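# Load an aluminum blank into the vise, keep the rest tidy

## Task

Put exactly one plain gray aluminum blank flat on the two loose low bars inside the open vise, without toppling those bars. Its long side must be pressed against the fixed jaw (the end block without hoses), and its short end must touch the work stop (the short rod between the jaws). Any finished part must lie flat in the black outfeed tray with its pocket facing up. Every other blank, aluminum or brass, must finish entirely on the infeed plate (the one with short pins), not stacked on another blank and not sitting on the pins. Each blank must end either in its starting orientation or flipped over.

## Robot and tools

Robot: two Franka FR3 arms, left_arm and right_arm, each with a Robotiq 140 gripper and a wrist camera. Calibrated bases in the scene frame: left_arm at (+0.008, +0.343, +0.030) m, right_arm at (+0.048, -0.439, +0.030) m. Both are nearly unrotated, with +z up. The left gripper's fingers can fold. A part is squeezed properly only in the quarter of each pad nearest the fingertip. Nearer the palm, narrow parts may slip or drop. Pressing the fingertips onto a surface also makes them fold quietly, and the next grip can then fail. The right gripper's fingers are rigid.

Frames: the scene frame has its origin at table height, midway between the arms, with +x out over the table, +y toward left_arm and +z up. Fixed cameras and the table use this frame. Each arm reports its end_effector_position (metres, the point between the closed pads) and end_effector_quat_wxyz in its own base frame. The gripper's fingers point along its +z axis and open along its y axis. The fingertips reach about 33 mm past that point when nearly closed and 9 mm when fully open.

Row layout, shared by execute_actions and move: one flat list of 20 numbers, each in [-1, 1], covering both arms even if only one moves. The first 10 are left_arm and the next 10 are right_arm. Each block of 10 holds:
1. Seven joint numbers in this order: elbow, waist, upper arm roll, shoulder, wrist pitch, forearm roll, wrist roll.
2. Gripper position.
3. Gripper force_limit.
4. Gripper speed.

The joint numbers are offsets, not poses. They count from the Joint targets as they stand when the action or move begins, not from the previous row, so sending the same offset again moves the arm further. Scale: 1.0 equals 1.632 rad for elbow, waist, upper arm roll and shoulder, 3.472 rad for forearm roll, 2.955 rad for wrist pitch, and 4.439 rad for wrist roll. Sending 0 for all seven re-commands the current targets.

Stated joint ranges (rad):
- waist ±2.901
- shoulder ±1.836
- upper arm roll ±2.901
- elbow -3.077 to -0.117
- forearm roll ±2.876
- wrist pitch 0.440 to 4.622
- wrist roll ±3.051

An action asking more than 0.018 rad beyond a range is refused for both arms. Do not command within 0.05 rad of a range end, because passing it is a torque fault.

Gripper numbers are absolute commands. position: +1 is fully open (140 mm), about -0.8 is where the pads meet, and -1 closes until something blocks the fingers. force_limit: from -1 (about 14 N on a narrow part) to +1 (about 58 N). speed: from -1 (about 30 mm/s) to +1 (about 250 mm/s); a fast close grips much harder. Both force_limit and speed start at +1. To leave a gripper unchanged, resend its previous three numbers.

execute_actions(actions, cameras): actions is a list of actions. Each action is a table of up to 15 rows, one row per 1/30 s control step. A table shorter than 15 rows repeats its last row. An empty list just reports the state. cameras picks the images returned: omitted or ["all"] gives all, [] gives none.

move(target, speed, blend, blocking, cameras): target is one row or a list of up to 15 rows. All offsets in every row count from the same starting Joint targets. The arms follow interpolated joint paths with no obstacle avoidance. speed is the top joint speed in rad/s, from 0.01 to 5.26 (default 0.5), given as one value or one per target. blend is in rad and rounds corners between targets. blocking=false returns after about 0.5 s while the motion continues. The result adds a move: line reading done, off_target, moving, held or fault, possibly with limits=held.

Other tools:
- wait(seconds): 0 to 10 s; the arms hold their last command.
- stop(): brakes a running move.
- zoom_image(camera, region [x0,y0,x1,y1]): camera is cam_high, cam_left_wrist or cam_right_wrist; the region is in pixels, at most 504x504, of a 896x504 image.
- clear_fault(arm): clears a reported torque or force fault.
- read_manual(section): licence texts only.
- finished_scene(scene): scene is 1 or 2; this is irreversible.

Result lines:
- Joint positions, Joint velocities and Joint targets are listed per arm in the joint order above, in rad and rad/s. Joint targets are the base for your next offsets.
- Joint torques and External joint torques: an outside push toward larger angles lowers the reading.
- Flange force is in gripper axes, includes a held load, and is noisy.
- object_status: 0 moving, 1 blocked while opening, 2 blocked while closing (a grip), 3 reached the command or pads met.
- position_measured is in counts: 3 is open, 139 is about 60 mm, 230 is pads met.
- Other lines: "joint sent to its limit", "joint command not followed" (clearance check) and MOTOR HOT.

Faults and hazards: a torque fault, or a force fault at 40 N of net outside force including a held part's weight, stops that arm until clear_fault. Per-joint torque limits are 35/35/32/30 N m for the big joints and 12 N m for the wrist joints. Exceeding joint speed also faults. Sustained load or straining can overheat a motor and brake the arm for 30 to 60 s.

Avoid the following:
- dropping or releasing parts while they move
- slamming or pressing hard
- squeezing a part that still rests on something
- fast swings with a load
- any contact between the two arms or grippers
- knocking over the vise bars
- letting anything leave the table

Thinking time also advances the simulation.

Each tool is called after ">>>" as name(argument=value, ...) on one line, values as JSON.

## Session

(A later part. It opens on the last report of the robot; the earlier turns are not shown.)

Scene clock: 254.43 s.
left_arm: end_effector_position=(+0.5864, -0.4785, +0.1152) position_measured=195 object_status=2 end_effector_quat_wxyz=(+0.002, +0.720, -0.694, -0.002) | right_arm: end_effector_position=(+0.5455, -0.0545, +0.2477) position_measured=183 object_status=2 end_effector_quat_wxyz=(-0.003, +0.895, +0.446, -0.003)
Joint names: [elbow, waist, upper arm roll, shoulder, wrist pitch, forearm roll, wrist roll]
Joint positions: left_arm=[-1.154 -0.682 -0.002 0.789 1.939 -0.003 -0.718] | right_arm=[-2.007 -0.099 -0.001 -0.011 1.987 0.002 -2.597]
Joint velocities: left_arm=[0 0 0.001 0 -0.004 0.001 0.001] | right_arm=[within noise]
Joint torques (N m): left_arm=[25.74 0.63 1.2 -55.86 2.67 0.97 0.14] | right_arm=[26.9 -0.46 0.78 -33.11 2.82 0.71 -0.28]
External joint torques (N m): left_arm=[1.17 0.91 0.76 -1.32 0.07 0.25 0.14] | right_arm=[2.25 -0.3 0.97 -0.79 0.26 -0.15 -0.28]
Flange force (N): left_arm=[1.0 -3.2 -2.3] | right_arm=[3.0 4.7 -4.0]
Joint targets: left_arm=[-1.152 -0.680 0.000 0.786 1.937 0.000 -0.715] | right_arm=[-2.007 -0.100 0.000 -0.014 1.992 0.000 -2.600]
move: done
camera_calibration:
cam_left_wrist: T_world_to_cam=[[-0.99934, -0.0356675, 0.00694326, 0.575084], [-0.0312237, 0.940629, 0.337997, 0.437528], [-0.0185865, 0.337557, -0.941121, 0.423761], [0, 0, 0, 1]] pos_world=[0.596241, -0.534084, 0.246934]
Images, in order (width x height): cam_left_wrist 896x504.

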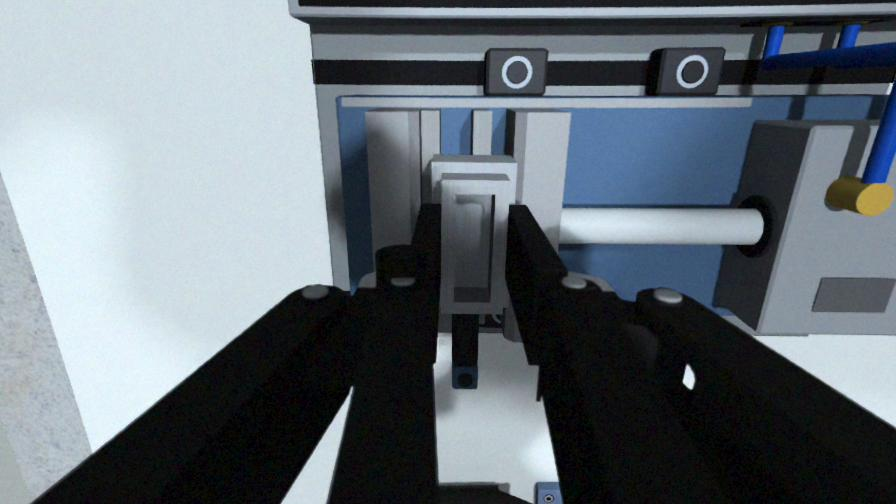

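>>> move(target=[[0.04043,0,0,-0.01396,-0.03004,0,0,-1,-1,-1, 0,0,0,0,0,0,0,-1,-1,-1],[-0.47412,0.31468,0,-0.35201,0.06744,0,0.11671,-1,-1,-1, 0.0401,0.37021,0,0.11936,0.04377,0,-0.01473,-1,-1,-1]], speed=[0.12, 0.55], blend=[0.02, 0])

>>> zoom_image(camera="cam_left_wrist", region=[250, 20, 700, 420])

>>> zoom_image(camera="cam_right_wrist", region=[300, 0, 700, 400])

Scene clock: 262.90 s.
left_arm: end_effector_position=(+0.5930, -0.0996, +0.1674) position_measured=195 object_status=2 end_effector_quat_wxyz=(+0.003, +0.721, -0.693, -0.002) | right_arm: end_effector_position=(+0.5182, +0.2883, +0.1775) position_measured=183 object_status=2 end_effector_quat_wxyz=(-0.002, +0.698, +0.716, -0.004)
Joint names: [elbow, waist, upper arm roll, shoulder, wrist pitch, forearm roll, wrist roll]
Joint positions: left_arm=[-1.926 -0.166 0.001 0.215 2.133 -0.003 -0.202] | right_arm=[-1.944 0.505 0.002 0.181 2.116 0.002 -2.662]
Joint velocities: left_arm=[-0.001 -0.001 0 0 0.001 -0.001 0.005] | right_arm=[within noise]
Joint torques (N m): left_arm=[24.14 0.38 0.43 -40.04 3.02 0.88 0.04] | right_arm=[26.53 -0.36 0.61 -38.44 2.87 0.69 -0.23]
External joint torques (N m): left_arm=[0.41 0.53 0.36 -1.3 0.46 0.25 0.04] | right_arm=[2.54 -0.41 0.35 -0.24 0.32 -0.12 -0.23]
Flange force (N): left_arm=[-1.3 2.4 -0.8] | right_arm=[3.7 8.3 -2.8]
Joint targets: left_arm=[-1.926 -0.166 0.000 0.211 2.136 0.000 -0.197] | right_arm=[-1.941 0.505 0.000 0.180 2.122 0.000 -2.666]
move: done
camera_calibration:
cam_left_wrist: T_world_to_cam=[[-0.999248, -0.037698, 0.00909875, 0.59432], [-0.0324141, 0.940697, 0.337696, 0.0644632], [-0.0212896, 0.337147, -0.941211, 0.34659], [0, 0, 0, 1]] pos_world=[0.603341, -0.155088, 0.299038]
cam_right_wrist: T_world_to_cam=[[0.998914, 0.043509, -0.0166745, -0.51775], [0.0465928, -0.936052, 0.348763, 0.187994], [-0.000433811, -0.349162, -0.937062, 0.402779], [0, 0, 0, 1]] pos_world=[0.508603, 0.339133, 0.303231]

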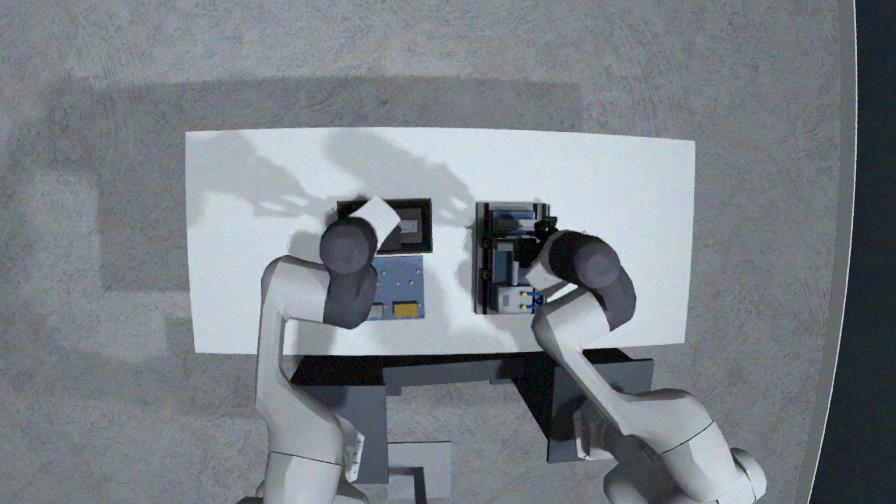

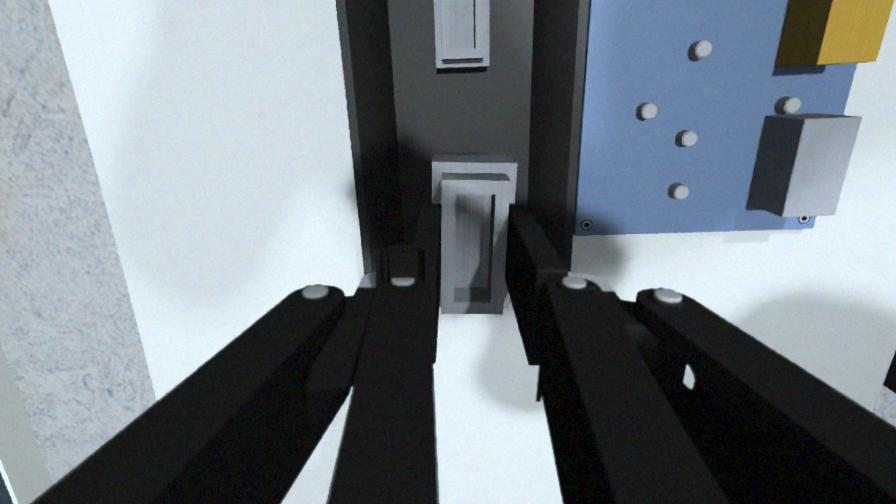

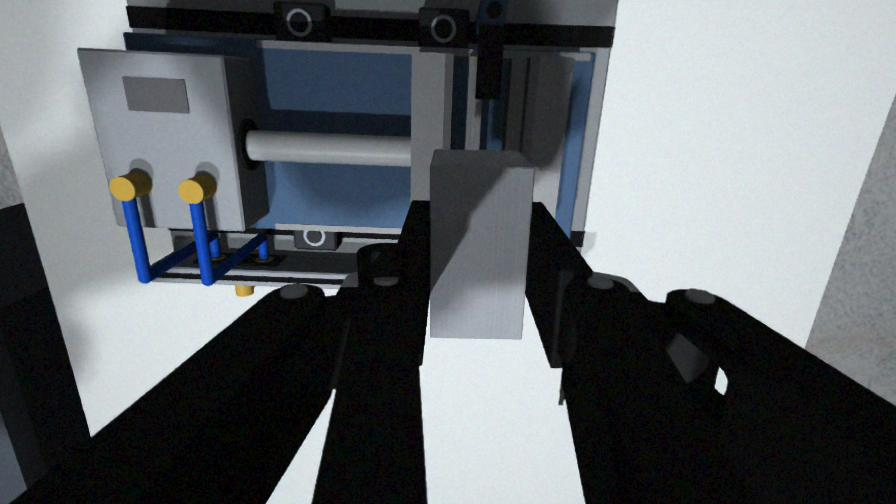

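Scaled by 1.120 from the camera's 896x504 image, which has a finer 1280x720 frame.

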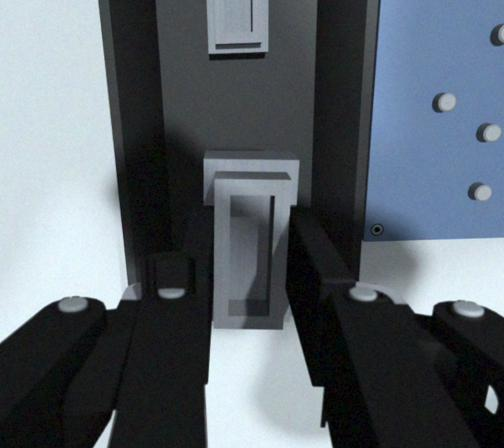

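Scaled by 1.260 from the camera's 896x504 image, which has a finer 1280x720 frame.

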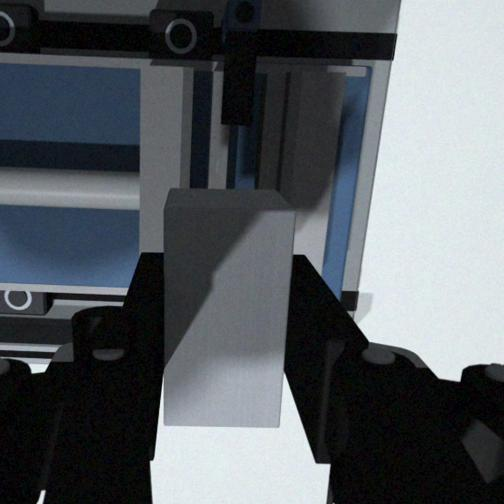

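>>> zoom_image(camera="cam_right_wrist", region=[400, 30, 610, 200])

Scaled by 2.400 from the camera's 896x504 image, which has a finer 1280x720 frame.

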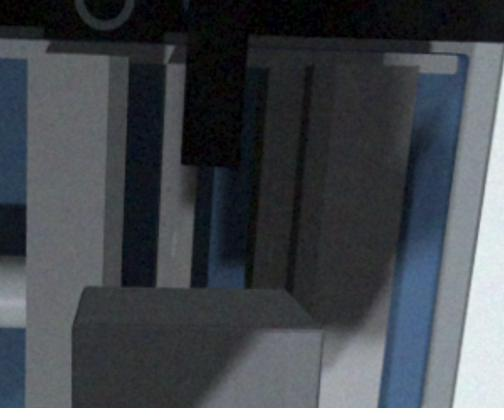

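>>> zoom_image(camera="cam_right_wrist", region=[100, 0, 600, 280])

>>> zoom_image(camera="cam_right_wrist", region=[560, 30, 640, 250])

Scaled by 1.008 from the camera's 896x504 image, which has a finer 1280x720 frame.

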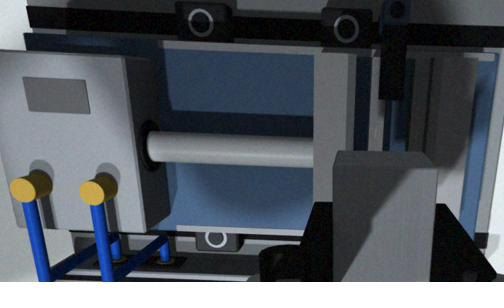

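Scaled by 2.291 from the camera's 896x504 image, which has a finer 1280x720 frame.

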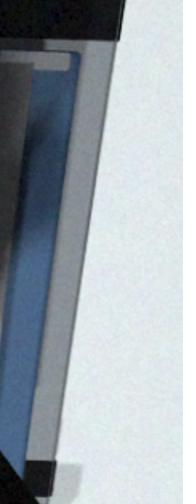

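>>> zoom_image(camera="cam_right_wrist", region=[110, 0, 230, 70])

>>> zoom_image(camera="cam_right_wrist", region=[510, 10, 630, 80])

>>> zoom_image(camera="cam_right_wrist", region=[530, 150, 630, 260])

Scaled by 4.200 from the camera's 896x504 image, which has a finer 1280x720 frame.

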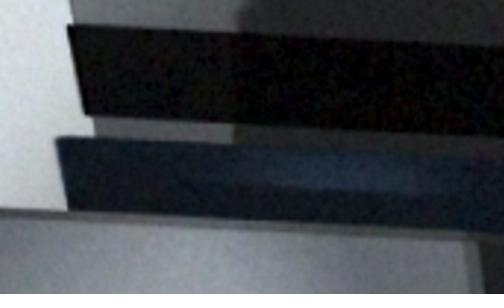

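Scaled by 4.200 from the camera's 896x504 image, which has a finer 1280x720 frame.

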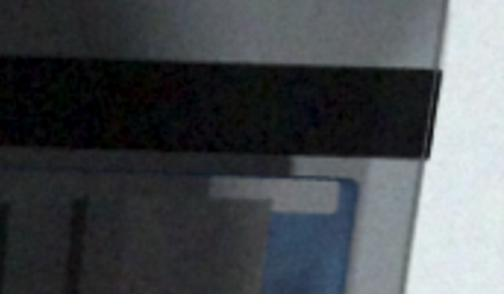

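Scaled by 4.582 from the camera's 896x504 image, which has a finer 1280x720 frame.

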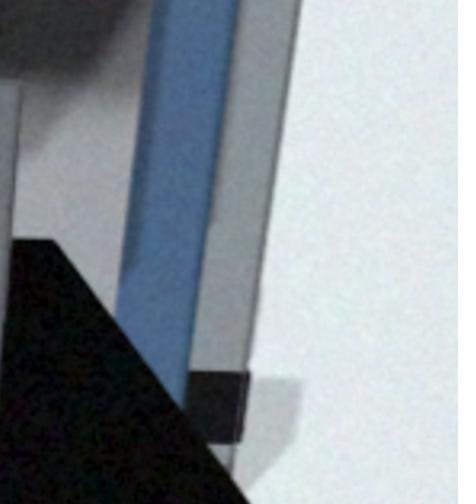

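>>> zoom_image(camera="cam_right_wrist", region=[420, 140, 550, 250])

>>> zoom_image(camera="cam_right_wrist", region=[420, 240, 550, 350])

Scaled by 3.877 from the camera's 896x504 image, which has a finer 1280x720 frame.

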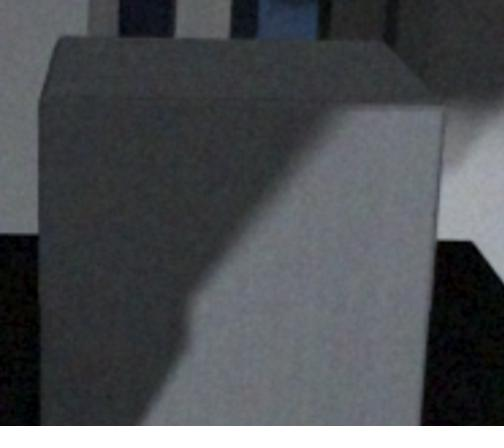

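Scaled by 3.877 from the camera's 896x504 image, which has a finer 1280x720 frame.

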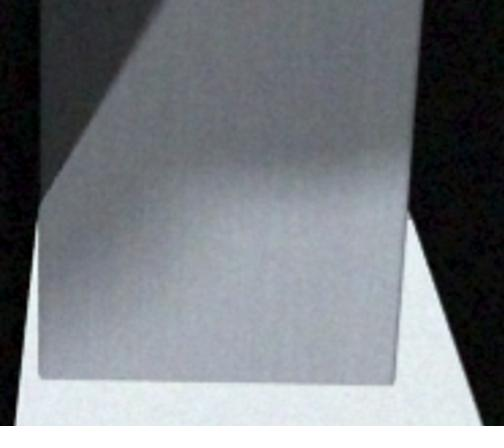

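>>> move(target=[-0.04879,-0.00849,0,0.09427,0.07901,0,-0.00743,-1,-1,-1, 0.01097,0.00642,0,0.04116,0.01667,0,0.00912,-1,-1,-1], speed=0.15, cameras=["cam_left_wrist","cam_right_wrist"])

>>> zoom_image(camera="cam_right_wrist", region=[390, 40, 600, 220])

>>> zoom_image(camera="cam_left_wrist", region=[330, 50, 620, 340])

Scene clock: 345.27 s.
left_arm: end_effector_position=(+0.5932, -0.1069, +0.0615) position_measured=195 object_status=2 end_effector_quat_wxyz=(+0.002, +0.725, -0.689, -0.002) | right_arm: end_effector_position=(+0.5266, +0.2990, +0.1497) position_measured=183 object_status=2 end_effector_quat_wxyz=(-0.002, +0.706, +0.708, -0.004)
Joint names: [elbow, waist, upper arm roll, shoulder, wrist pitch, forearm roll, wrist roll]
Joint positions: left_arm=[-2.006 -0.178 0.001 0.366 2.365 -0.003 -0.226] | right_arm=[-1.926 0.514 0.002 0.248 2.165 0.002 -2.629]
Joint velocities: left_arm=[0.001 0 0 0 0.004 0 -0.001] | right_arm=[0.001 -0.001 0 0.001 0 0 0.004]
Joint torques (N m): left_arm=[22.27 0.05 0.63 -42.1 3.1 0.76 -0.23] | right_arm=[26.27 0.15 0.81 -39.96 2.85 0.65 0.17]
External joint torques (N m): left_arm=[0.64 0.21 0.45 -0.77 0.54 0.24 -0.23] | right_arm=[2.67 0.11 0.48 -0.06 0.31 -0.13 0.17]
Flange force (N): left_arm=[0.0 0.2 -0.4] | right_arm=[5.7 8.7 -2.3]
Joint targets: left_arm=[-2.005 -0.180 0.000 0.365 2.370 0.000 -0.230] | right_arm=[-1.923 0.515 0.000 0.248 2.171 0.000 -2.625]
move: done
camera_calibration:
cam_left_wrist: T_world_to_cam=[[-0.998743, -0.0496248, 0.00707082, 0.593695], [-0.0443176, 0.940094, 0.338021, 0.114027], [-0.0234215, 0.337283, -0.941112, 0.250741], [0, 0, 0, 1]] pos_world=[0.603874, -0.162305, 0.193234]
cam_right_wrist: T_world_to_cam=[[0.999665, 0.0197869, -0.0166561, -0.52041], [0.0243575, -0.936811, 0.348988, 0.219171], [-0.00869828, -0.349277, -0.936979, 0.38484], [0, 0, 0, 1]] pos_world=[0.518244, 0.350035, 0.275431]
Images, in order (width x height): cam_left_wrist 896x504, cam_right_wrist 896x504.

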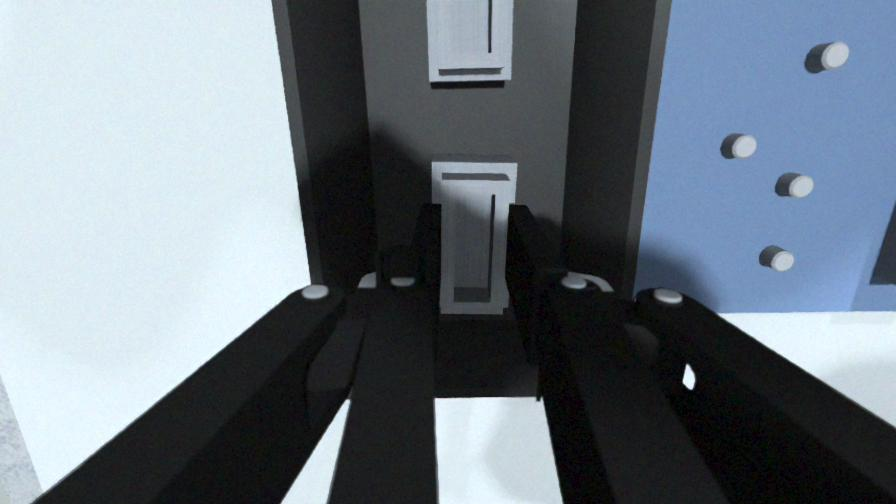

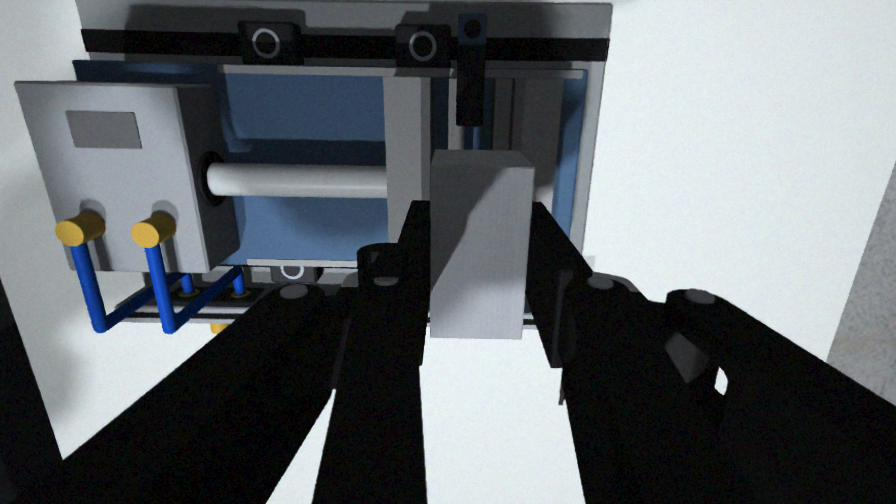

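Scaled by 2.400 from the camera's 896x504 image, which has a finer 1280x720 frame.

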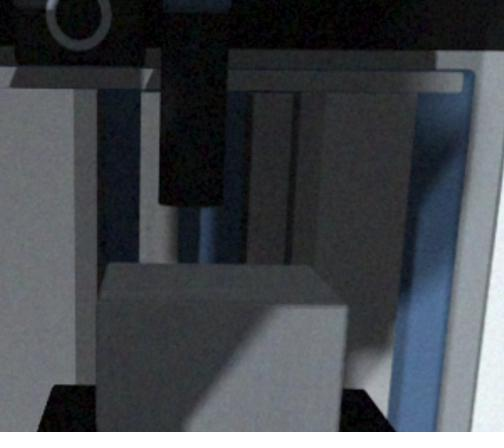

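Scaled by 1.738 from the camera's 896x504 image, which has a finer 1280x720 frame.

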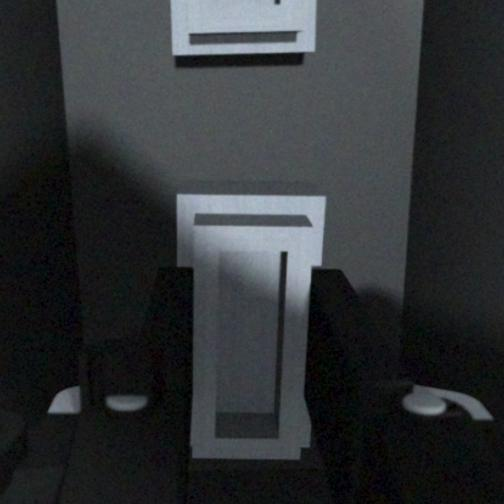

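>>> move(target=[-0.00327,0,0,0.01869,0.01213,0,0,-1,-1,-1, -0.0251,-0.0001,0,0.03756,0.03461,0,0,-1,-1,-1], speed=0.06, cameras=["cam_left_wrist","cam_right_wrist"])

>>> zoom_image(camera="cam_right_wrist", region=[390, 60, 600, 240])

Scene clock: 364.83 s.
left_arm: end_effector_position=(+0.5939, -0.1070, +0.0449) position_measured=195 object_status=2 end_effector_quat_wxyz=(+0.002, +0.725, -0.689, -0.001) | right_arm: end_effector_position=(+0.5279, +0.2997, +0.1045) position_measured=183 object_status=2 end_effector_quat_wxyz=(-0.002, +0.707, +0.707, -0.003)
Joint names: [elbow, waist, upper arm roll, shoulder, wrist pitch, forearm roll, wrist roll]
Joint positions: left_arm=[-2.01 -0.178 0.001 0.395 2.402 -0.003 -0.227] | right_arm=[-1.964 0.514 0.002 0.31 2.267 0.002 -2.628]
Joint velocities: within noise
Joint torques (N m): left_arm=[21.55 0.07 0.61 -42.09 3.01 0.74 -0.17] | right_arm=[24.69 -0.06 0.89 -41.29 2.93 0.61 0.11]
External joint torques (N m): left_arm=[0.23 0.26 0.41 -0.14 0.43 0.24 -0.17] | right_arm=[1.94 -0.1 0.51 -0.3 0.39 -0.12 0.12]
Flange force (N): left_arm=[-0.2 0.0 0.6] | right_arm=[3.6 5.5 -1.0]
Joint targets: left_arm=[-2.011 -0.180 0.000 0.395 2.405 0.000 -0.230] | right_arm=[-1.964 0.515 0.000 0.309 2.273 0.000 -2.625]
move: done
camera_calibration:
cam_left_wrist: T_world_to_cam=[[-0.998704, -0.0506293, 0.00513319, 0.594469], [-0.0459231, 0.940115, 0.337751, 0.120779], [-0.0219259, 0.337078, -0.941222, 0.234245], [0, 0, 0, 1]] pos_world=[0.604381, -0.162407, 0.176632]
cam_right_wrist: T_world_to_cam=[[0.999727, 0.0183814, -0.014411, -0.52224], [0.0222476, -0.937287, 0.347847, 0.236924], [-0.00711337, -0.348073, -0.937441, 0.341533], [0, 0, 0, 1]] pos_world=[0.519256, 0.350544, 0.230228]
Images, in order (width x height): cam_left_wrist 896x504, cam_right_wrist 896x504.

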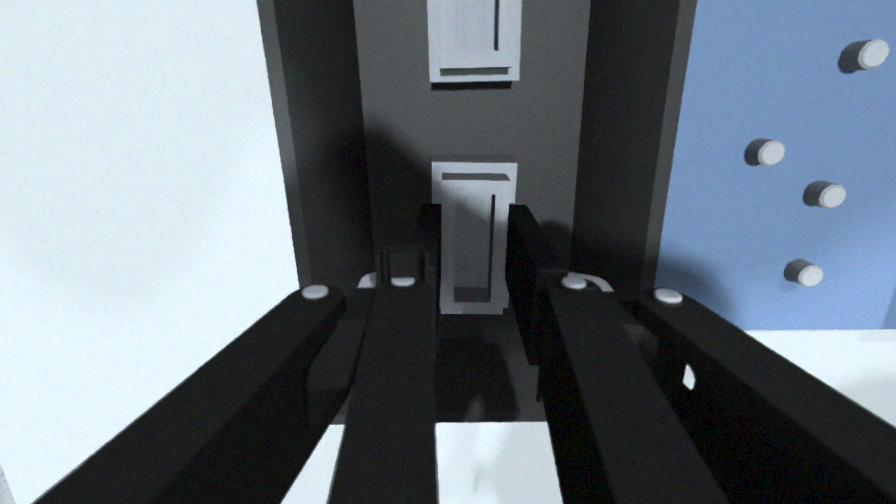

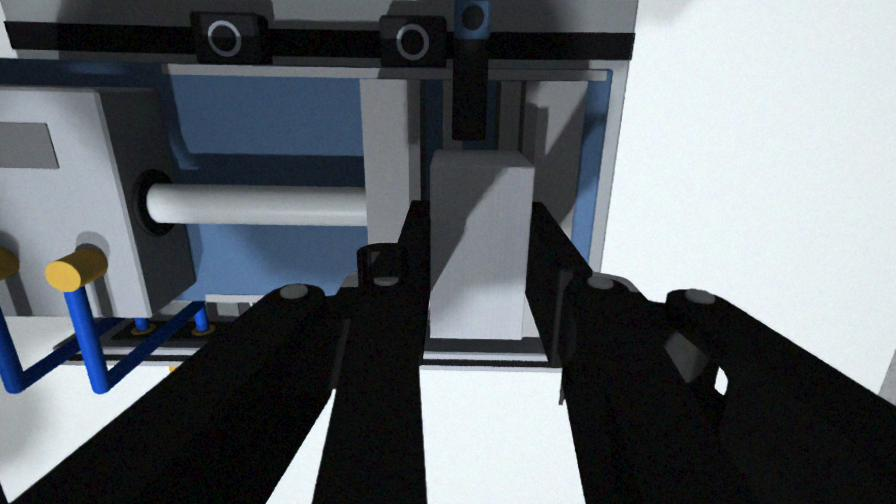

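Scaled by 2.400 from the camera's 896x504 image, which has a finer 1280x720 frame.

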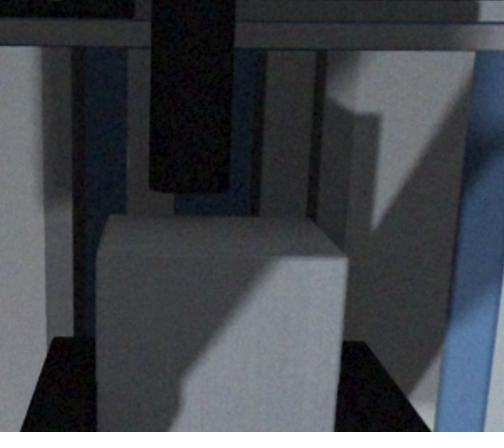

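>>> execute_actions(actions=[[[-0.00019,0,0,0.00107,0.00069,0,0,-1,-1,-1, 0.00125,0.00086,0,0.00083,-0.00023,0,0.00032,-1,-1,-1]],[[-0.00019,0,0,0.00107,0.00069,0,0,-1,-1,-1, 0.00125,0.00086,0,0.00083,-0.00023,0,0.00032,-1,-1,-1]],[[-0.00019,0,0,0.00107,0.00069,0,0,-1,-1,-1, 0.00125,0.00086,0,0.00083,-0.00023,0,0.00032,-1,-1,-1]],[[-0.00019,0,0,0.00107,0.00069,0,0,-1,-1,-1, 0.00125,0.00086,0,0.00083,-0.00023,0,0.00032,-1,-1,-1]]], cameras=["cam_right_wrist"])

Scene clock: 376.70 s.
left_arm: end_effector_position=(+0.5940, -0.1070, +0.0417) position_measured=195 object_status=2 end_effector_quat_wxyz=(+0.002, +0.725, -0.689, -0.001) | right_arm: end_effector_position=(+0.5278, +0.3033, +0.1037) position_measured=183 object_status=2 end_effector_quat_wxyz=(-0.002, +0.707, +0.707, -0.003)
Joint names: [elbow, waist, upper arm roll, shoulder, wrist pitch, forearm roll, wrist roll]
Joint positions: left_arm=[-2.011 -0.178 0.001 0.401 2.409 -0.003 -0.227] | right_arm=[-1.959 0.519 0.002 0.315 2.268 0.002 -2.623]
Joint velocities: within noise
Joint torques (N m): left_arm=[21.27 0 0.44 -40.66 3.24 0.72 -0.2] | right_arm=[25.35 0.13 1.08 -41 2.65 0.59 0.16]
External joint torques (N m): left_arm=[0.18 -0.06 0.03 1.11 0.69 0.23 -0.2] | right_arm=[2.62 0.1 0.7 0.09 0.11 -0.13 0.16]
External joint torques at the end of the 1st action: left_arm=[0.3 0.22 0.45 -0.14 0.47 0.23 -0.23] | right_arm=[2.11 0.06 0.5 0.09 0.23 -0.09 0.12]
External joint torques at the end of the 2nd action: left_arm=[0.35 0.18 0.41 -0.23 0.46 0.25 -0.2] | right_arm=[2.59 0.15 0.69 0.13 0.12 -0.11 0.12]
External joint torques at the end of the 3rd action: left_arm=[0.49 0.35 0.53 -0.36 0.44 0.24 -0.19] | right_arm=[2.53 0.04 0.61 0.26 0.12 -0.12 0.12]
Flange force (N): left_arm=[1.0 -2.3 3.3] | right_arm=[6.0 9.0 -1.5]
Flange force at the end of the 1st action (N): left_arm=[0.0 -0.1 0.6] | right_arm=[4.7 7.1 -0.9]
Flange force at the end of the 2nd action (N): left_arm=[0.0 -0.1 0.4] | right_arm=[6.0 9.0 -1.4]
Flange force at the end of the 3rd action (N): left_arm=[-0.2 -0.4 0.1] | right_arm=[5.9 9.1 -1.2]
Joint targets: left_arm=[-2.012 -0.180 0.000 0.402 2.414 0.000 -0.230] | right_arm=[-1.956 0.521 0.000 0.314 2.270 0.000 -2.619]
Step readings (joint positions of left_arm | right_arm; steps 1 to 15: 1st action; 16 to 30: 2nd action; 31 to 45: 3rd action; 46 to 60: 4th action):
0: [-2.011 -0.178 0.001 0.395 2.402 -0.003 -0.227] | [-1.964 0.514 0.002 0.310 2.268 0.002 -2.628]
1: [-2.011 -0.178 0.001 0.395 2.402 -0.003 -0.227] | [-1.964 0.514 0.002 0.310 2.268 0.002 -2.628]
2: [-2.011 -0.178 0.001 0.395 2.403 -0.003 -0.227] | [-1.964 0.514 0.002 0.310 2.268 0.002 -2.628]
4: [-2.011 -0.178 0.001 0.396 2.403 -0.003 -0.227] | [-1.964 0.514 0.002 0.310 2.268 0.002 -2.628]
8: [-2.011 -0.178 0.001 0.397 2.403 -0.003 -0.227] | [-1.964 0.515 0.002 0.310 2.268 0.002 -2.628]
15: [-2.011 -0.178 0.001 0.397 2.404 -0.003 -0.227] | [-1.964 0.515 0.002 0.310 2.268 0.002 -2.627]
16: [-2.011 -0.178 0.001 0.397 2.404 -0.003 -0.227] | [-1.964 0.515 0.002 0.311 2.268 0.002 -2.627]
17: [-2.011 -0.178 0.001 0.397 2.404 -0.003 -0.227] | [-1.964 0.515 0.002 0.311 2.268 0.002 -2.627]
19: [-2.011 -0.178 0.001 0.398 2.405 -0.003 -0.227] | [-1.964 0.516 0.002 0.311 2.268 0.002 -2.627]
23: [-2.011 -0.178 0.001 0.398 2.405 -0.003 -0.227] | [-1.963 0.516 0.002 0.312 2.268 0.002 -2.626]
30: [-2.011 -0.178 0.001 0.398 2.406 -0.003 -0.227] | [-1.963 0.516 0.002 0.312 2.268 0.002 -2.626]
31: [-2.011 -0.178 0.001 0.399 2.406 -0.003 -0.227] | [-1.963 0.516 0.002 0.312 2.268 0.002 -2.626]
32: [-2.011 -0.178 0.001 0.399 2.406 -0.003 -0.227] | [-1.963 0.516 0.002 0.312 2.268 0.002 -2.626]
34: [-2.011 -0.178 0.001 0.400 2.407 -0.003 -0.227] | [-1.962 0.517 0.002 0.313 2.268 0.002 -2.625]
38: [-2.011 -0.178 0.001 0.400 2.407 -0.003 -0.227] | [-1.961 0.518 0.002 0.313 2.268 0.002 -2.625]
45: [-2.011 -0.178 0.001 0.400 2.408 -0.003 -0.227] | [-1.961 0.518 0.002 0.313 2.268 0.002 -2.625]
46: [-2.011 -0.178 0.001 0.400 2.408 -0.003 -0.227] | [-1.961 0.518 0.002 0.313 2.268 0.002 -2.624]
47: [-2.011 -0.178 0.001 0.401 2.408 -0.003 -0.227] | [-1.961 0.518 0.002 0.314 2.268 0.002 -2.624]
49: [-2.011 -0.178 0.001 0.401 2.409 -0.003 -0.227] | [-1.960 0.518 0.002 0.314 2.268 0.002 -2.624]
53: [-2.011 -0.178 0.001 0.401 2.409 -0.003 -0.227] | [-1.959 0.519 0.002 0.314 2.268 0.002 -2.624]
60: [-2.011 -0.178 0.001 0.401 2.409 -0.003 -0.227] | [-1.959 0.519 0.002 0.315 2.268 0.002 -2.623]
camera_calibration:
cam_right_wrist: T_world_to_cam=[[0.999744, 0.0181876, -0.0134811, -0.522275], [0.0217397, -0.937432, 0.347488, 0.240887], [-0.00631768, -0.347692, -0.937588, 0.341486], [0, 0, 0, 1]] pos_world=[0.519062, 0.354046, 0.229427]
Images, in order (width x height): cam_right_wrist 896x504.

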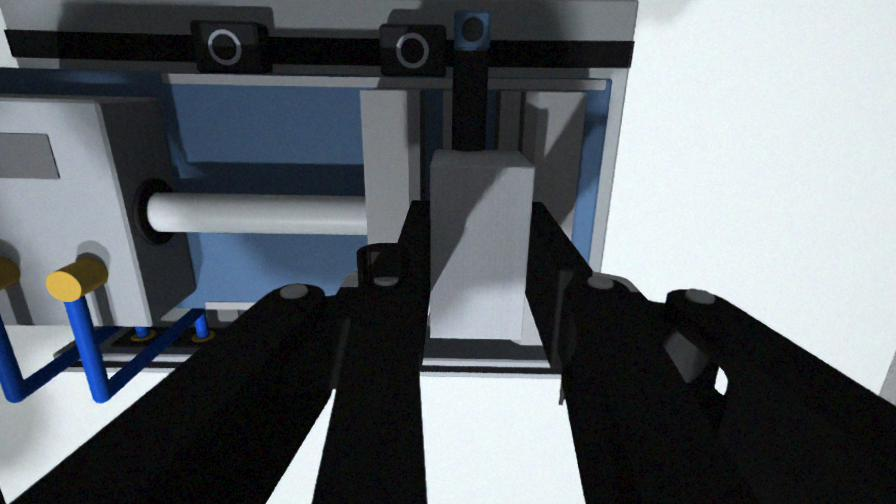

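>>> execute_actions(actions=[[[0,0,0,0,0,0,0,-0.35,-1,-1, 0.00125,0.00086,0,0.00083,-0.00023,0,0.00032,-1,-1,-1]],[[0,0,0,0,0,0,0,-0.35,-1,-1, 0.00125,0.00086,0,0.00083,-0.00023,0,0.00032,-1,-1,-1]]], cameras=["cam_left_wrist", "cam_right_wrist"])

Scene clock: 382.13 s.
left_arm: end_effector_position=(+0.5947, -0.1071, +0.0418) position_measured=173 object_status=3 end_effector_quat_wxyz=(+0.001, +0.725, -0.689, +0.000) | right_arm: end_effector_position=(+0.5284, +0.3039, +0.1033) position_measured=183 object_status=2 end_effector_quat_wxyz=(-0.001, +0.707, +0.707, -0.002)
Joint names: [elbow, waist, upper arm roll, shoulder, wrist pitch, forearm roll, wrist roll]
Joint positions: left_arm=[-2.011 -0.179 0.001 0.401 2.411 -0.003 -0.227] | right_arm=[-1.956 0.521 0.001 0.317 2.268 0.002 -2.621]
Joint velocities: within noise
Joint torques (N m): left_arm=[21.24 0.12 0.68 -41.45 2.89 0.72 -0.19] | right_arm=[25.99 0.92 1.63 -41.31 3.03 0.66 0.09]
External joint torques (N m): left_arm=[0.15 0.24 0.42 0.4 0.33 0.22 -0.19] | right_arm=[3.21 0.96 1.32 0 0.48 -0.07 0.09]
External joint torques at the end of the 1st action: left_arm=[0.09 0.25 0.47 0.41 0.43 0.23 -0.21] | right_arm=[2.62 0.47 0.77 0.38 0.29 -0.1 0.09]
Flange force (N): left_arm=[0.2 -1.1 1.3] | right_arm=[7.9 9.8 -1.3]
Flange force at the end of the 1st action (N): left_arm=[0.1 -0.7 1.6] | right_arm=[6.6 9.3 -0.7]
Joint targets: left_arm=[-2.012 -0.180 0.000 0.402 2.414 0.000 -0.230] | right_arm=[-1.952 0.523 0.000 0.317 2.269 0.000 -2.617]
Step readings (joint positions of left_arm | right_arm; steps 1 to 15: 1st action; 16 to 30: 2nd action):
0: [-2.011 -0.178 0.001 0.401 2.409 -0.003 -0.227] | [-1.959 0.519 0.002 0.315 2.268 0.002 -2.623]
1: [-2.011 -0.178 0.001 0.401 2.409 -0.003 -0.227] | [-1.959 0.519 0.002 0.315 2.268 0.002 -2.623]
2: [-2.011 -0.178 0.001 0.401 2.409 -0.003 -0.227] | [-1.958 0.519 0.002 0.315 2.268 0.002 -2.622]
4: [-2.011 -0.179 0.001 0.401 2.409 -0.003 -0.227] | [-1.958 0.520 0.002 0.315 2.268 0.002 -2.622]
8: [-2.011 -0.179 0.001 0.401 2.410 -0.003 -0.227] | [-1.958 0.520 0.002 0.316 2.268 0.002 -2.622]
15: [-2.011 -0.179 0.001 0.401 2.411 -0.003 -0.227] | [-1.957 0.520 0.002 0.316 2.268 0.002 -2.622]
16: [-2.011 -0.179 0.001 0.401 2.411 -0.003 -0.227] | [-1.957 0.520 0.002 0.316 2.268 0.002 -2.622]
17: [-2.011 -0.179 0.001 0.401 2.411 -0.003 -0.227] | [-1.957 0.520 0.001 0.316 2.268 0.002 -2.622]
19: [-2.011 -0.179 0.001 0.401 2.411 -0.003 -0.227] | [-1.956 0.520 0.001 0.317 2.268 0.002 -2.621]
23: [-2.011 -0.179 0.001 0.401 2.411 -0.003 -0.227] | [-1.956 0.520 0.001 0.317 2.268 0.002 -2.621]
30: [-2.011 -0.179 0.001 0.401 2.411 -0.003 -0.227] | [-1.956 0.521 0.001 0.317 2.268 0.002 -2.621]
camera_calibration:
cam_left_wrist: T_world_to_cam=[[-0.998718, -0.0505477, 0.00253344, 0.595458], [-0.0467338, 0.940264, 0.337224, 0.122517], [-0.019428, 0.336673, -0.941421, 0.229922], [0, 0, 0, 1]] pos_world=[0.604887, -0.162508, 0.173629]
cam_right_wrist: T_world_to_cam=[[0.999773, 0.0168675, -0.0130114, -0.522647], [0.0203414, -0.937312, 0.347897, 0.242255], [-0.00632762, -0.348082, -0.937443, 0.341469], [0, 0, 0, 1]] pos_world=[0.519762, 0.354744, 0.229028]
Images, in order (width x height): cam_left_wrist 896x504, cam_right_wrist 896x504.

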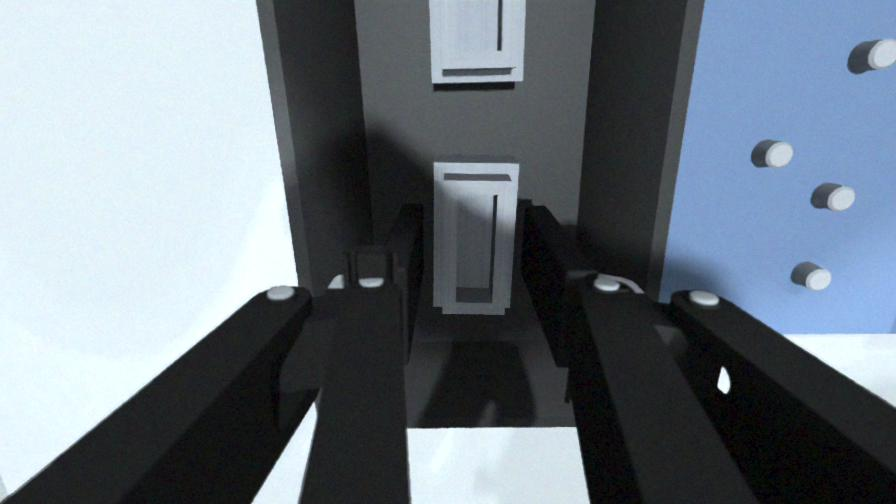

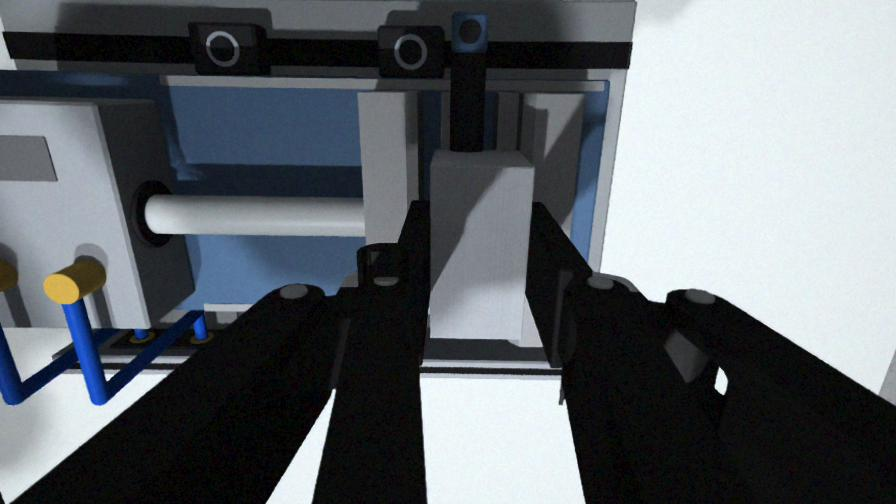

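>>> execute_actions(actions=[[[0.00056,0,0,-0.00321,-0.00207,0,0,-0.35,-1,-1, 0.0022,-0.00049,0,0.00146,-0.00041,0,-0.00018,-1,-1,-1]],[[0.00094,0,0,-0.00535,-0.00345,0,0,-0.35,-1,-1, 0.0022,-0.00049,0,0.00146,-0.00041,0,-0.00018,-1,-1,-1]],[[0.00094,0,0,-0.00535,-0.00345,0,0,-0.35,-1,-1, 0.0011,-0.00025,0,0.00073,-0.0002,0,-0.00009,-1,-1,-1]]], cameras=["cam_left_wrist", "cam_right_wrist"])

Scene clock: 394.87 s.
left_arm: end_effector_position=(+0.5948, -0.1072, +0.0525) position_measured=173 object_status=3 end_effector_quat_wxyz=(+0.001, +0.725, -0.689, +0.000) | right_arm: end_effector_position=(+0.5286, +0.3040, +0.1031) position_measured=183 object_status=2 end_effector_quat_wxyz=(-0.002, +0.707, +0.707, -0.005)
Joint names: [elbow, waist, upper arm roll, shoulder, wrist pitch, forearm roll, wrist roll]
Joint positions: left_arm=[-2.009 -0.179 0.001 0.382 2.39 -0.003 -0.227] | right_arm=[-1.948 0.521 0.001 0.322 2.259 0.001 -2.621]
Joint velocities: within noise
Joint torques (N m): left_arm=[21.65 0.09 0.71 -41.78 2.56 0.73 -0.23] | right_arm=[26.6 0.07 1.56 -40.65 3.75 0.73 0.04]
External joint torques (N m): left_arm=[0.19 0.14 0.41 -0.11 -0.02 0.22 -0.23] | right_arm=[3.82 0.09 1.23 0.71 1.22 0 0.04]
External joint torques at the end of the 1st action: left_arm=[-0.03 0.25 0.43 -0.3 -0.13 0.22 -0.24] | right_arm=[3.61 0.38 1.33 0.4 0.8 -0.01 0.1]
External joint torques at the end of the 2nd action: left_arm=[0.21 0.21 0.41 -0.26 -0.11 0.21 -0.22] | right_arm=[3.87 -0.02 1.17 0.59 1.12 0 0.08]
Flange force (N): left_arm=[0.2 -0.5 -0.3] | right_arm=[8.7 13.4 0.8]
Flange force at the end of the 1st action (N): left_arm=[-0.2 0.6 -0.8] | right_arm=[8.5 12.1 -0.4]
Flange force at the end of the 2nd action (N): left_arm=[0.1 -0.4 -0.7] | right_arm=[8.6 13.5 0.4]
Joint targets: left_arm=[-2.008 -0.180 0.000 0.380 2.387 0.000 -0.230] | right_arm=[-1.943 0.521 0.000 0.323 2.266 0.000 -2.619]
Step readings (joint positions of left_arm | right_arm; steps 1 to 15: 1st action; 16 to 30: 2nd action; 31 to 45: 3rd action):
0: [-2.011 -0.179 0.001 0.401 2.411 -0.003 -0.227] | [-1.956 0.521 0.001 0.317 2.268 0.001 -2.621]
1: [-2.011 -0.179 0.001 0.401 2.411 -0.003 -0.227] | [-1.956 0.521 0.001 0.318 2.267 0.001 -2.621]
2: [-2.011 -0.179 0.001 0.401 2.411 -0.003 -0.227] | [-1.955 0.521 0.001 0.318 2.267 0.001 -2.621]
4: [-2.011 -0.179 0.001 0.400 2.411 -0.003 -0.227] | [-1.954 0.521 0.001 0.319 2.266 0.001 -2.621]
8: [-2.011 -0.179 0.001 0.400 2.410 -0.003 -0.227] | [-1.953 0.521 0.001 0.319 2.265 0.001 -2.621]
15: [-2.011 -0.179 0.001 0.400 2.410 -0.003 -0.227] | [-1.953 0.521 0.001 0.319 2.265 0.001 -2.621]
16: [-2.011 -0.179 0.001 0.399 2.409 -0.003 -0.227] | [-1.953 0.521 0.001 0.319 2.264 0.001 -2.621]
17: [-2.011 -0.179 0.001 0.398 2.407 -0.003 -0.227] | [-1.952 0.521 0.001 0.320 2.263 0.001 -2.621]
19: [-2.011 -0.179 0.001 0.394 2.405 -0.003 -0.227] | [-1.951 0.521 0.001 0.320 2.262 0.001 -2.621]
23: [-2.010 -0.179 0.001 0.391 2.402 -0.003 -0.227] | [-1.950 0.521 0.001 0.321 2.261 0.001 -2.621]
30: [-2.010 -0.179 0.001 0.390 2.400 -0.003 -0.227] | [-1.950 0.521 0.001 0.321 2.261 0.001 -2.621]
31: [-2.010 -0.179 0.001 0.390 2.400 -0.003 -0.227] | [-1.950 0.521 0.001 0.321 2.261 0.001 -2.621]
32: [-2.010 -0.179 0.001 0.389 2.398 -0.003 -0.227] | [-1.949 0.521 0.001 0.321 2.261 0.001 -2.621]
34: [-2.010 -0.179 0.001 0.385 2.395 -0.003 -0.227] | [-1.949 0.521 0.001 0.322 2.260 0.001 -2.621]
38: [-2.009 -0.179 0.001 0.382 2.392 -0.003 -0.227] | [-1.948 0.521 0.001 0.322 2.260 0.001 -2.621]
45: [-2.009 -0.179 0.001 0.382 2.390 -0.003 -0.227] | [-1.948 0.521 0.001 0.322 2.259 0.001 -2.621]
camera_calibration:
cam_left_wrist: T_world_to_cam=[[-0.998722, -0.0505041, 0.00213021, 0.595515], [-0.0468306, 0.940297, 0.337117, 0.118993], [-0.0190288, 0.336587, -0.94146, 0.239746], [0, 0, 0, 1]] pos_world=[0.604888, -0.162508, 0.184328]
cam_right_wrist: T_world_to_cam=[[0.999705, 0.0167991, -0.017516, -0.522337], [0.0218727, -0.93638, 0.350306, 0.241079], [-0.0105168, -0.350586, -0.936472, 0.344309], [0, 0, 0, 1]] pos_world=[0.520531, 0.355226, 0.228835]
Images, in order (width x height): cam_left_wrist 896x504, cam_right_wrist 896x504.

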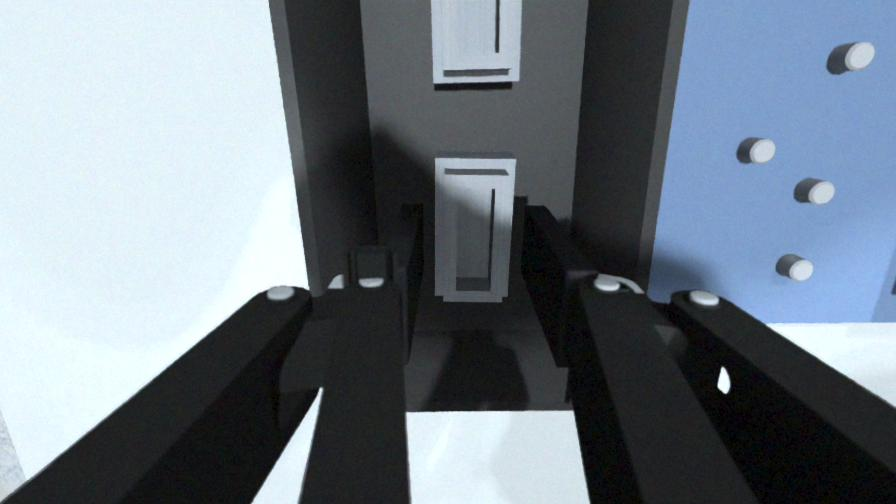

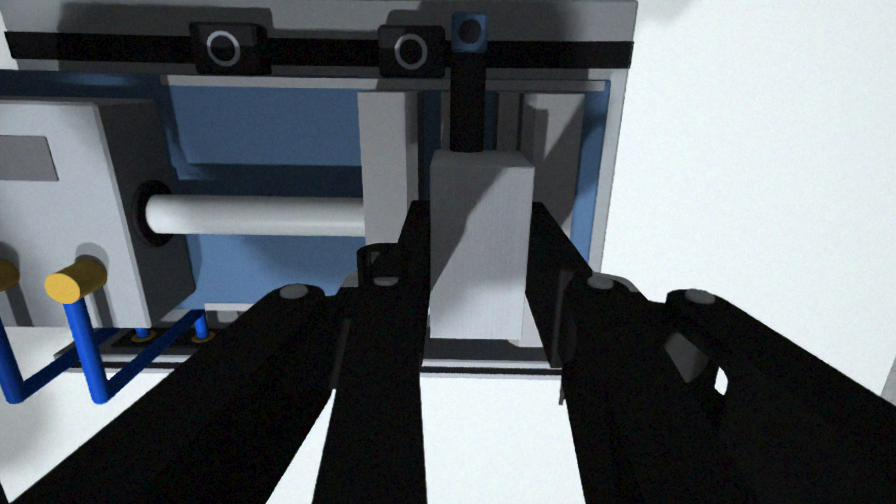

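>>> zoom_image(camera="cam_right_wrist", region=[410, 80, 610, 250])

>>> zoom_image(camera="cam_right_wrist", region=[410, 250, 590, 400])

Scaled by 2.520 from the camera's 896x504 image, which has a finer 1280x720 frame.

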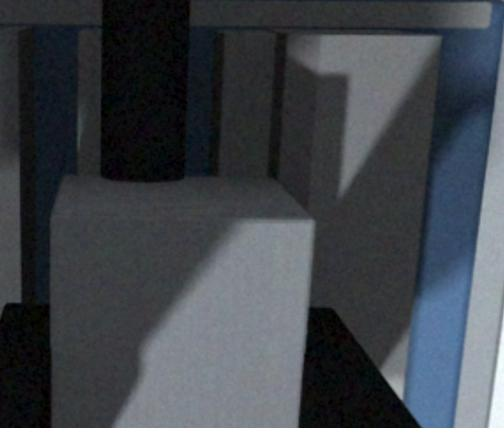

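Scaled by 2.800 from the camera's 896x504 image, which has a finer 1280x720 frame.

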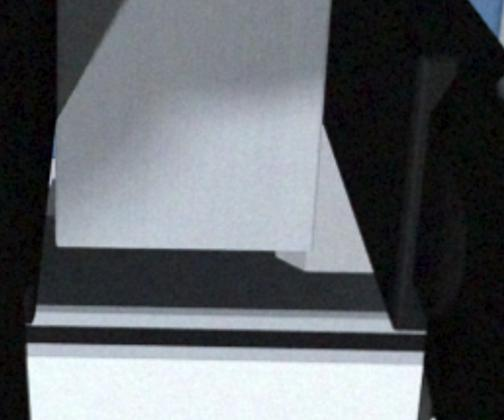

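>>> move(target=[0.04696,0,0,-0.09392,-0.0778,0,0,-0.35,-1,-1, -0.00516,-0.00002,0,0.00127,0.00356,0,0,-1,-1,-1], speed=0.15, cameras=["cam_left_wrist", "cam_right_wrist"])

Scene clock: 417.67 s.
left_arm: end_effector_position=(+0.5954, -0.1076, +0.1591) position_measured=173 object_status=3 end_effector_quat_wxyz=(+0.001, +0.725, -0.689, +0.001) | right_arm: end_effector_position=(+0.5286, +0.3040, +0.1006) position_measured=183 object_status=2 end_effector_quat_wxyz=(-0.002, +0.707, +0.707, -0.004)
Joint names: [elbow, waist, upper arm roll, shoulder, wrist pitch, forearm roll, wrist roll]
Joint positions: left_arm=[-1.932 -0.179 0.001 0.228 2.16 -0.003 -0.227] | right_arm=[-1.952 0.521 0.001 0.325 2.267 0.001 -2.621]
Joint velocities: left_arm=[0.001 -0.001 0.001 0.001 -0.005 0.001 -0.001] | right_arm=[within noise]
Joint torques (N m): left_arm=[23.73 0.12 0.62 -39.02 2.51 0.84 -0.2] | right_arm=[25.04 0.35 1.71 -40.93 3.44 0.71 0.08]
External joint torques (N m): left_arm=[0.2 0.36 0.62 -0.07 -0.06 0.22 -0.21] | right_arm=[2.32 0.27 1.29 0.43 0.9 -0.02 0.08]
Flange force (N): left_arm=[-0.2 -0.8 -0.5] | right_arm=[5.7 7.6 0.9]
Joint targets: left_arm=[-1.931 -0.180 0.000 0.226 2.157 0.000 -0.230] | right_arm=[-1.951 0.521 0.000 0.325 2.277 0.000 -2.619]
move: done
camera_calibration:
cam_left_wrist: T_world_to_cam=[[-0.998747, -0.050036, 0.000855004, 0.596137], [-0.0468354, 0.940607, 0.336252, 0.0836635], [-0.0176289, 0.335791, -0.941772, 0.339329], [0, 0, 0, 1]] pos_world=[0.60529, -0.162809, 0.290928]
cam_right_wrist: T_world_to_cam=[[0.999723, 0.0167414, -0.0165246, -0.522401], [0.0214662, -0.936568, 0.349828, 0.24229], [-0.00961976, -0.350086, -0.936668, 0.341237], [0, 0, 0, 1]] pos_world=[0.520338, 0.355129, 0.226233]
Images, in order (width x height): cam_left_wrist 896x504, cam_right_wrist 896x504.

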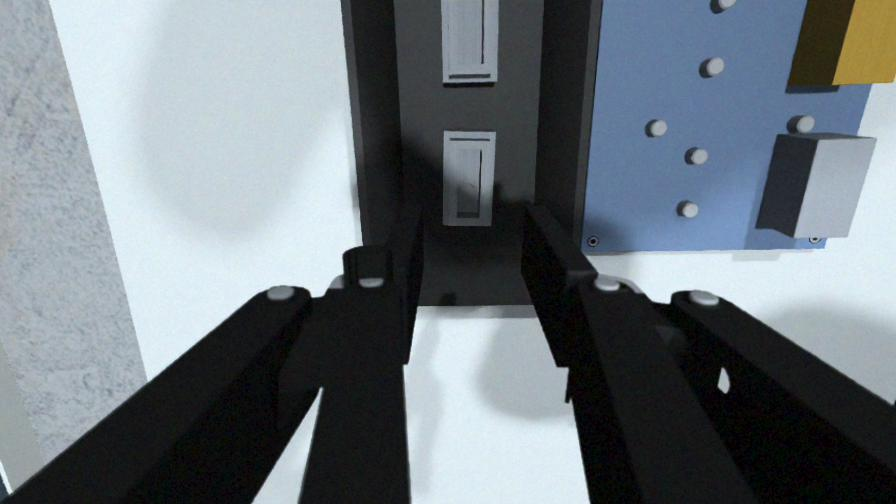

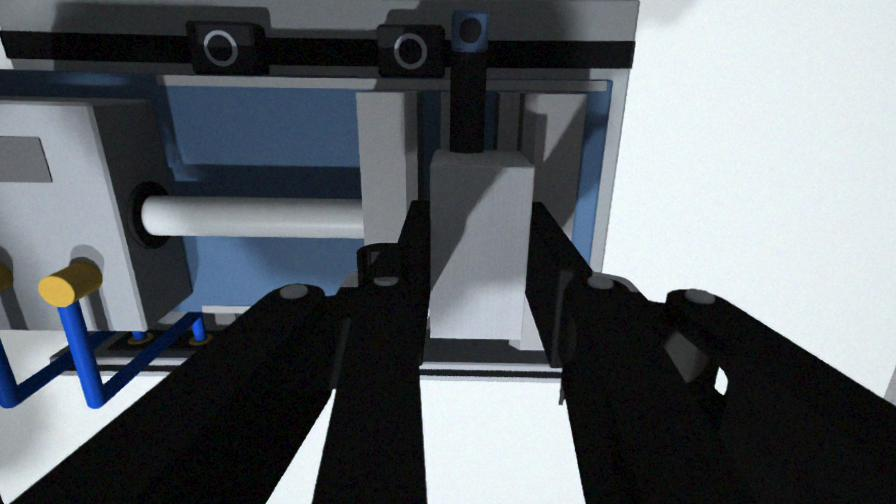

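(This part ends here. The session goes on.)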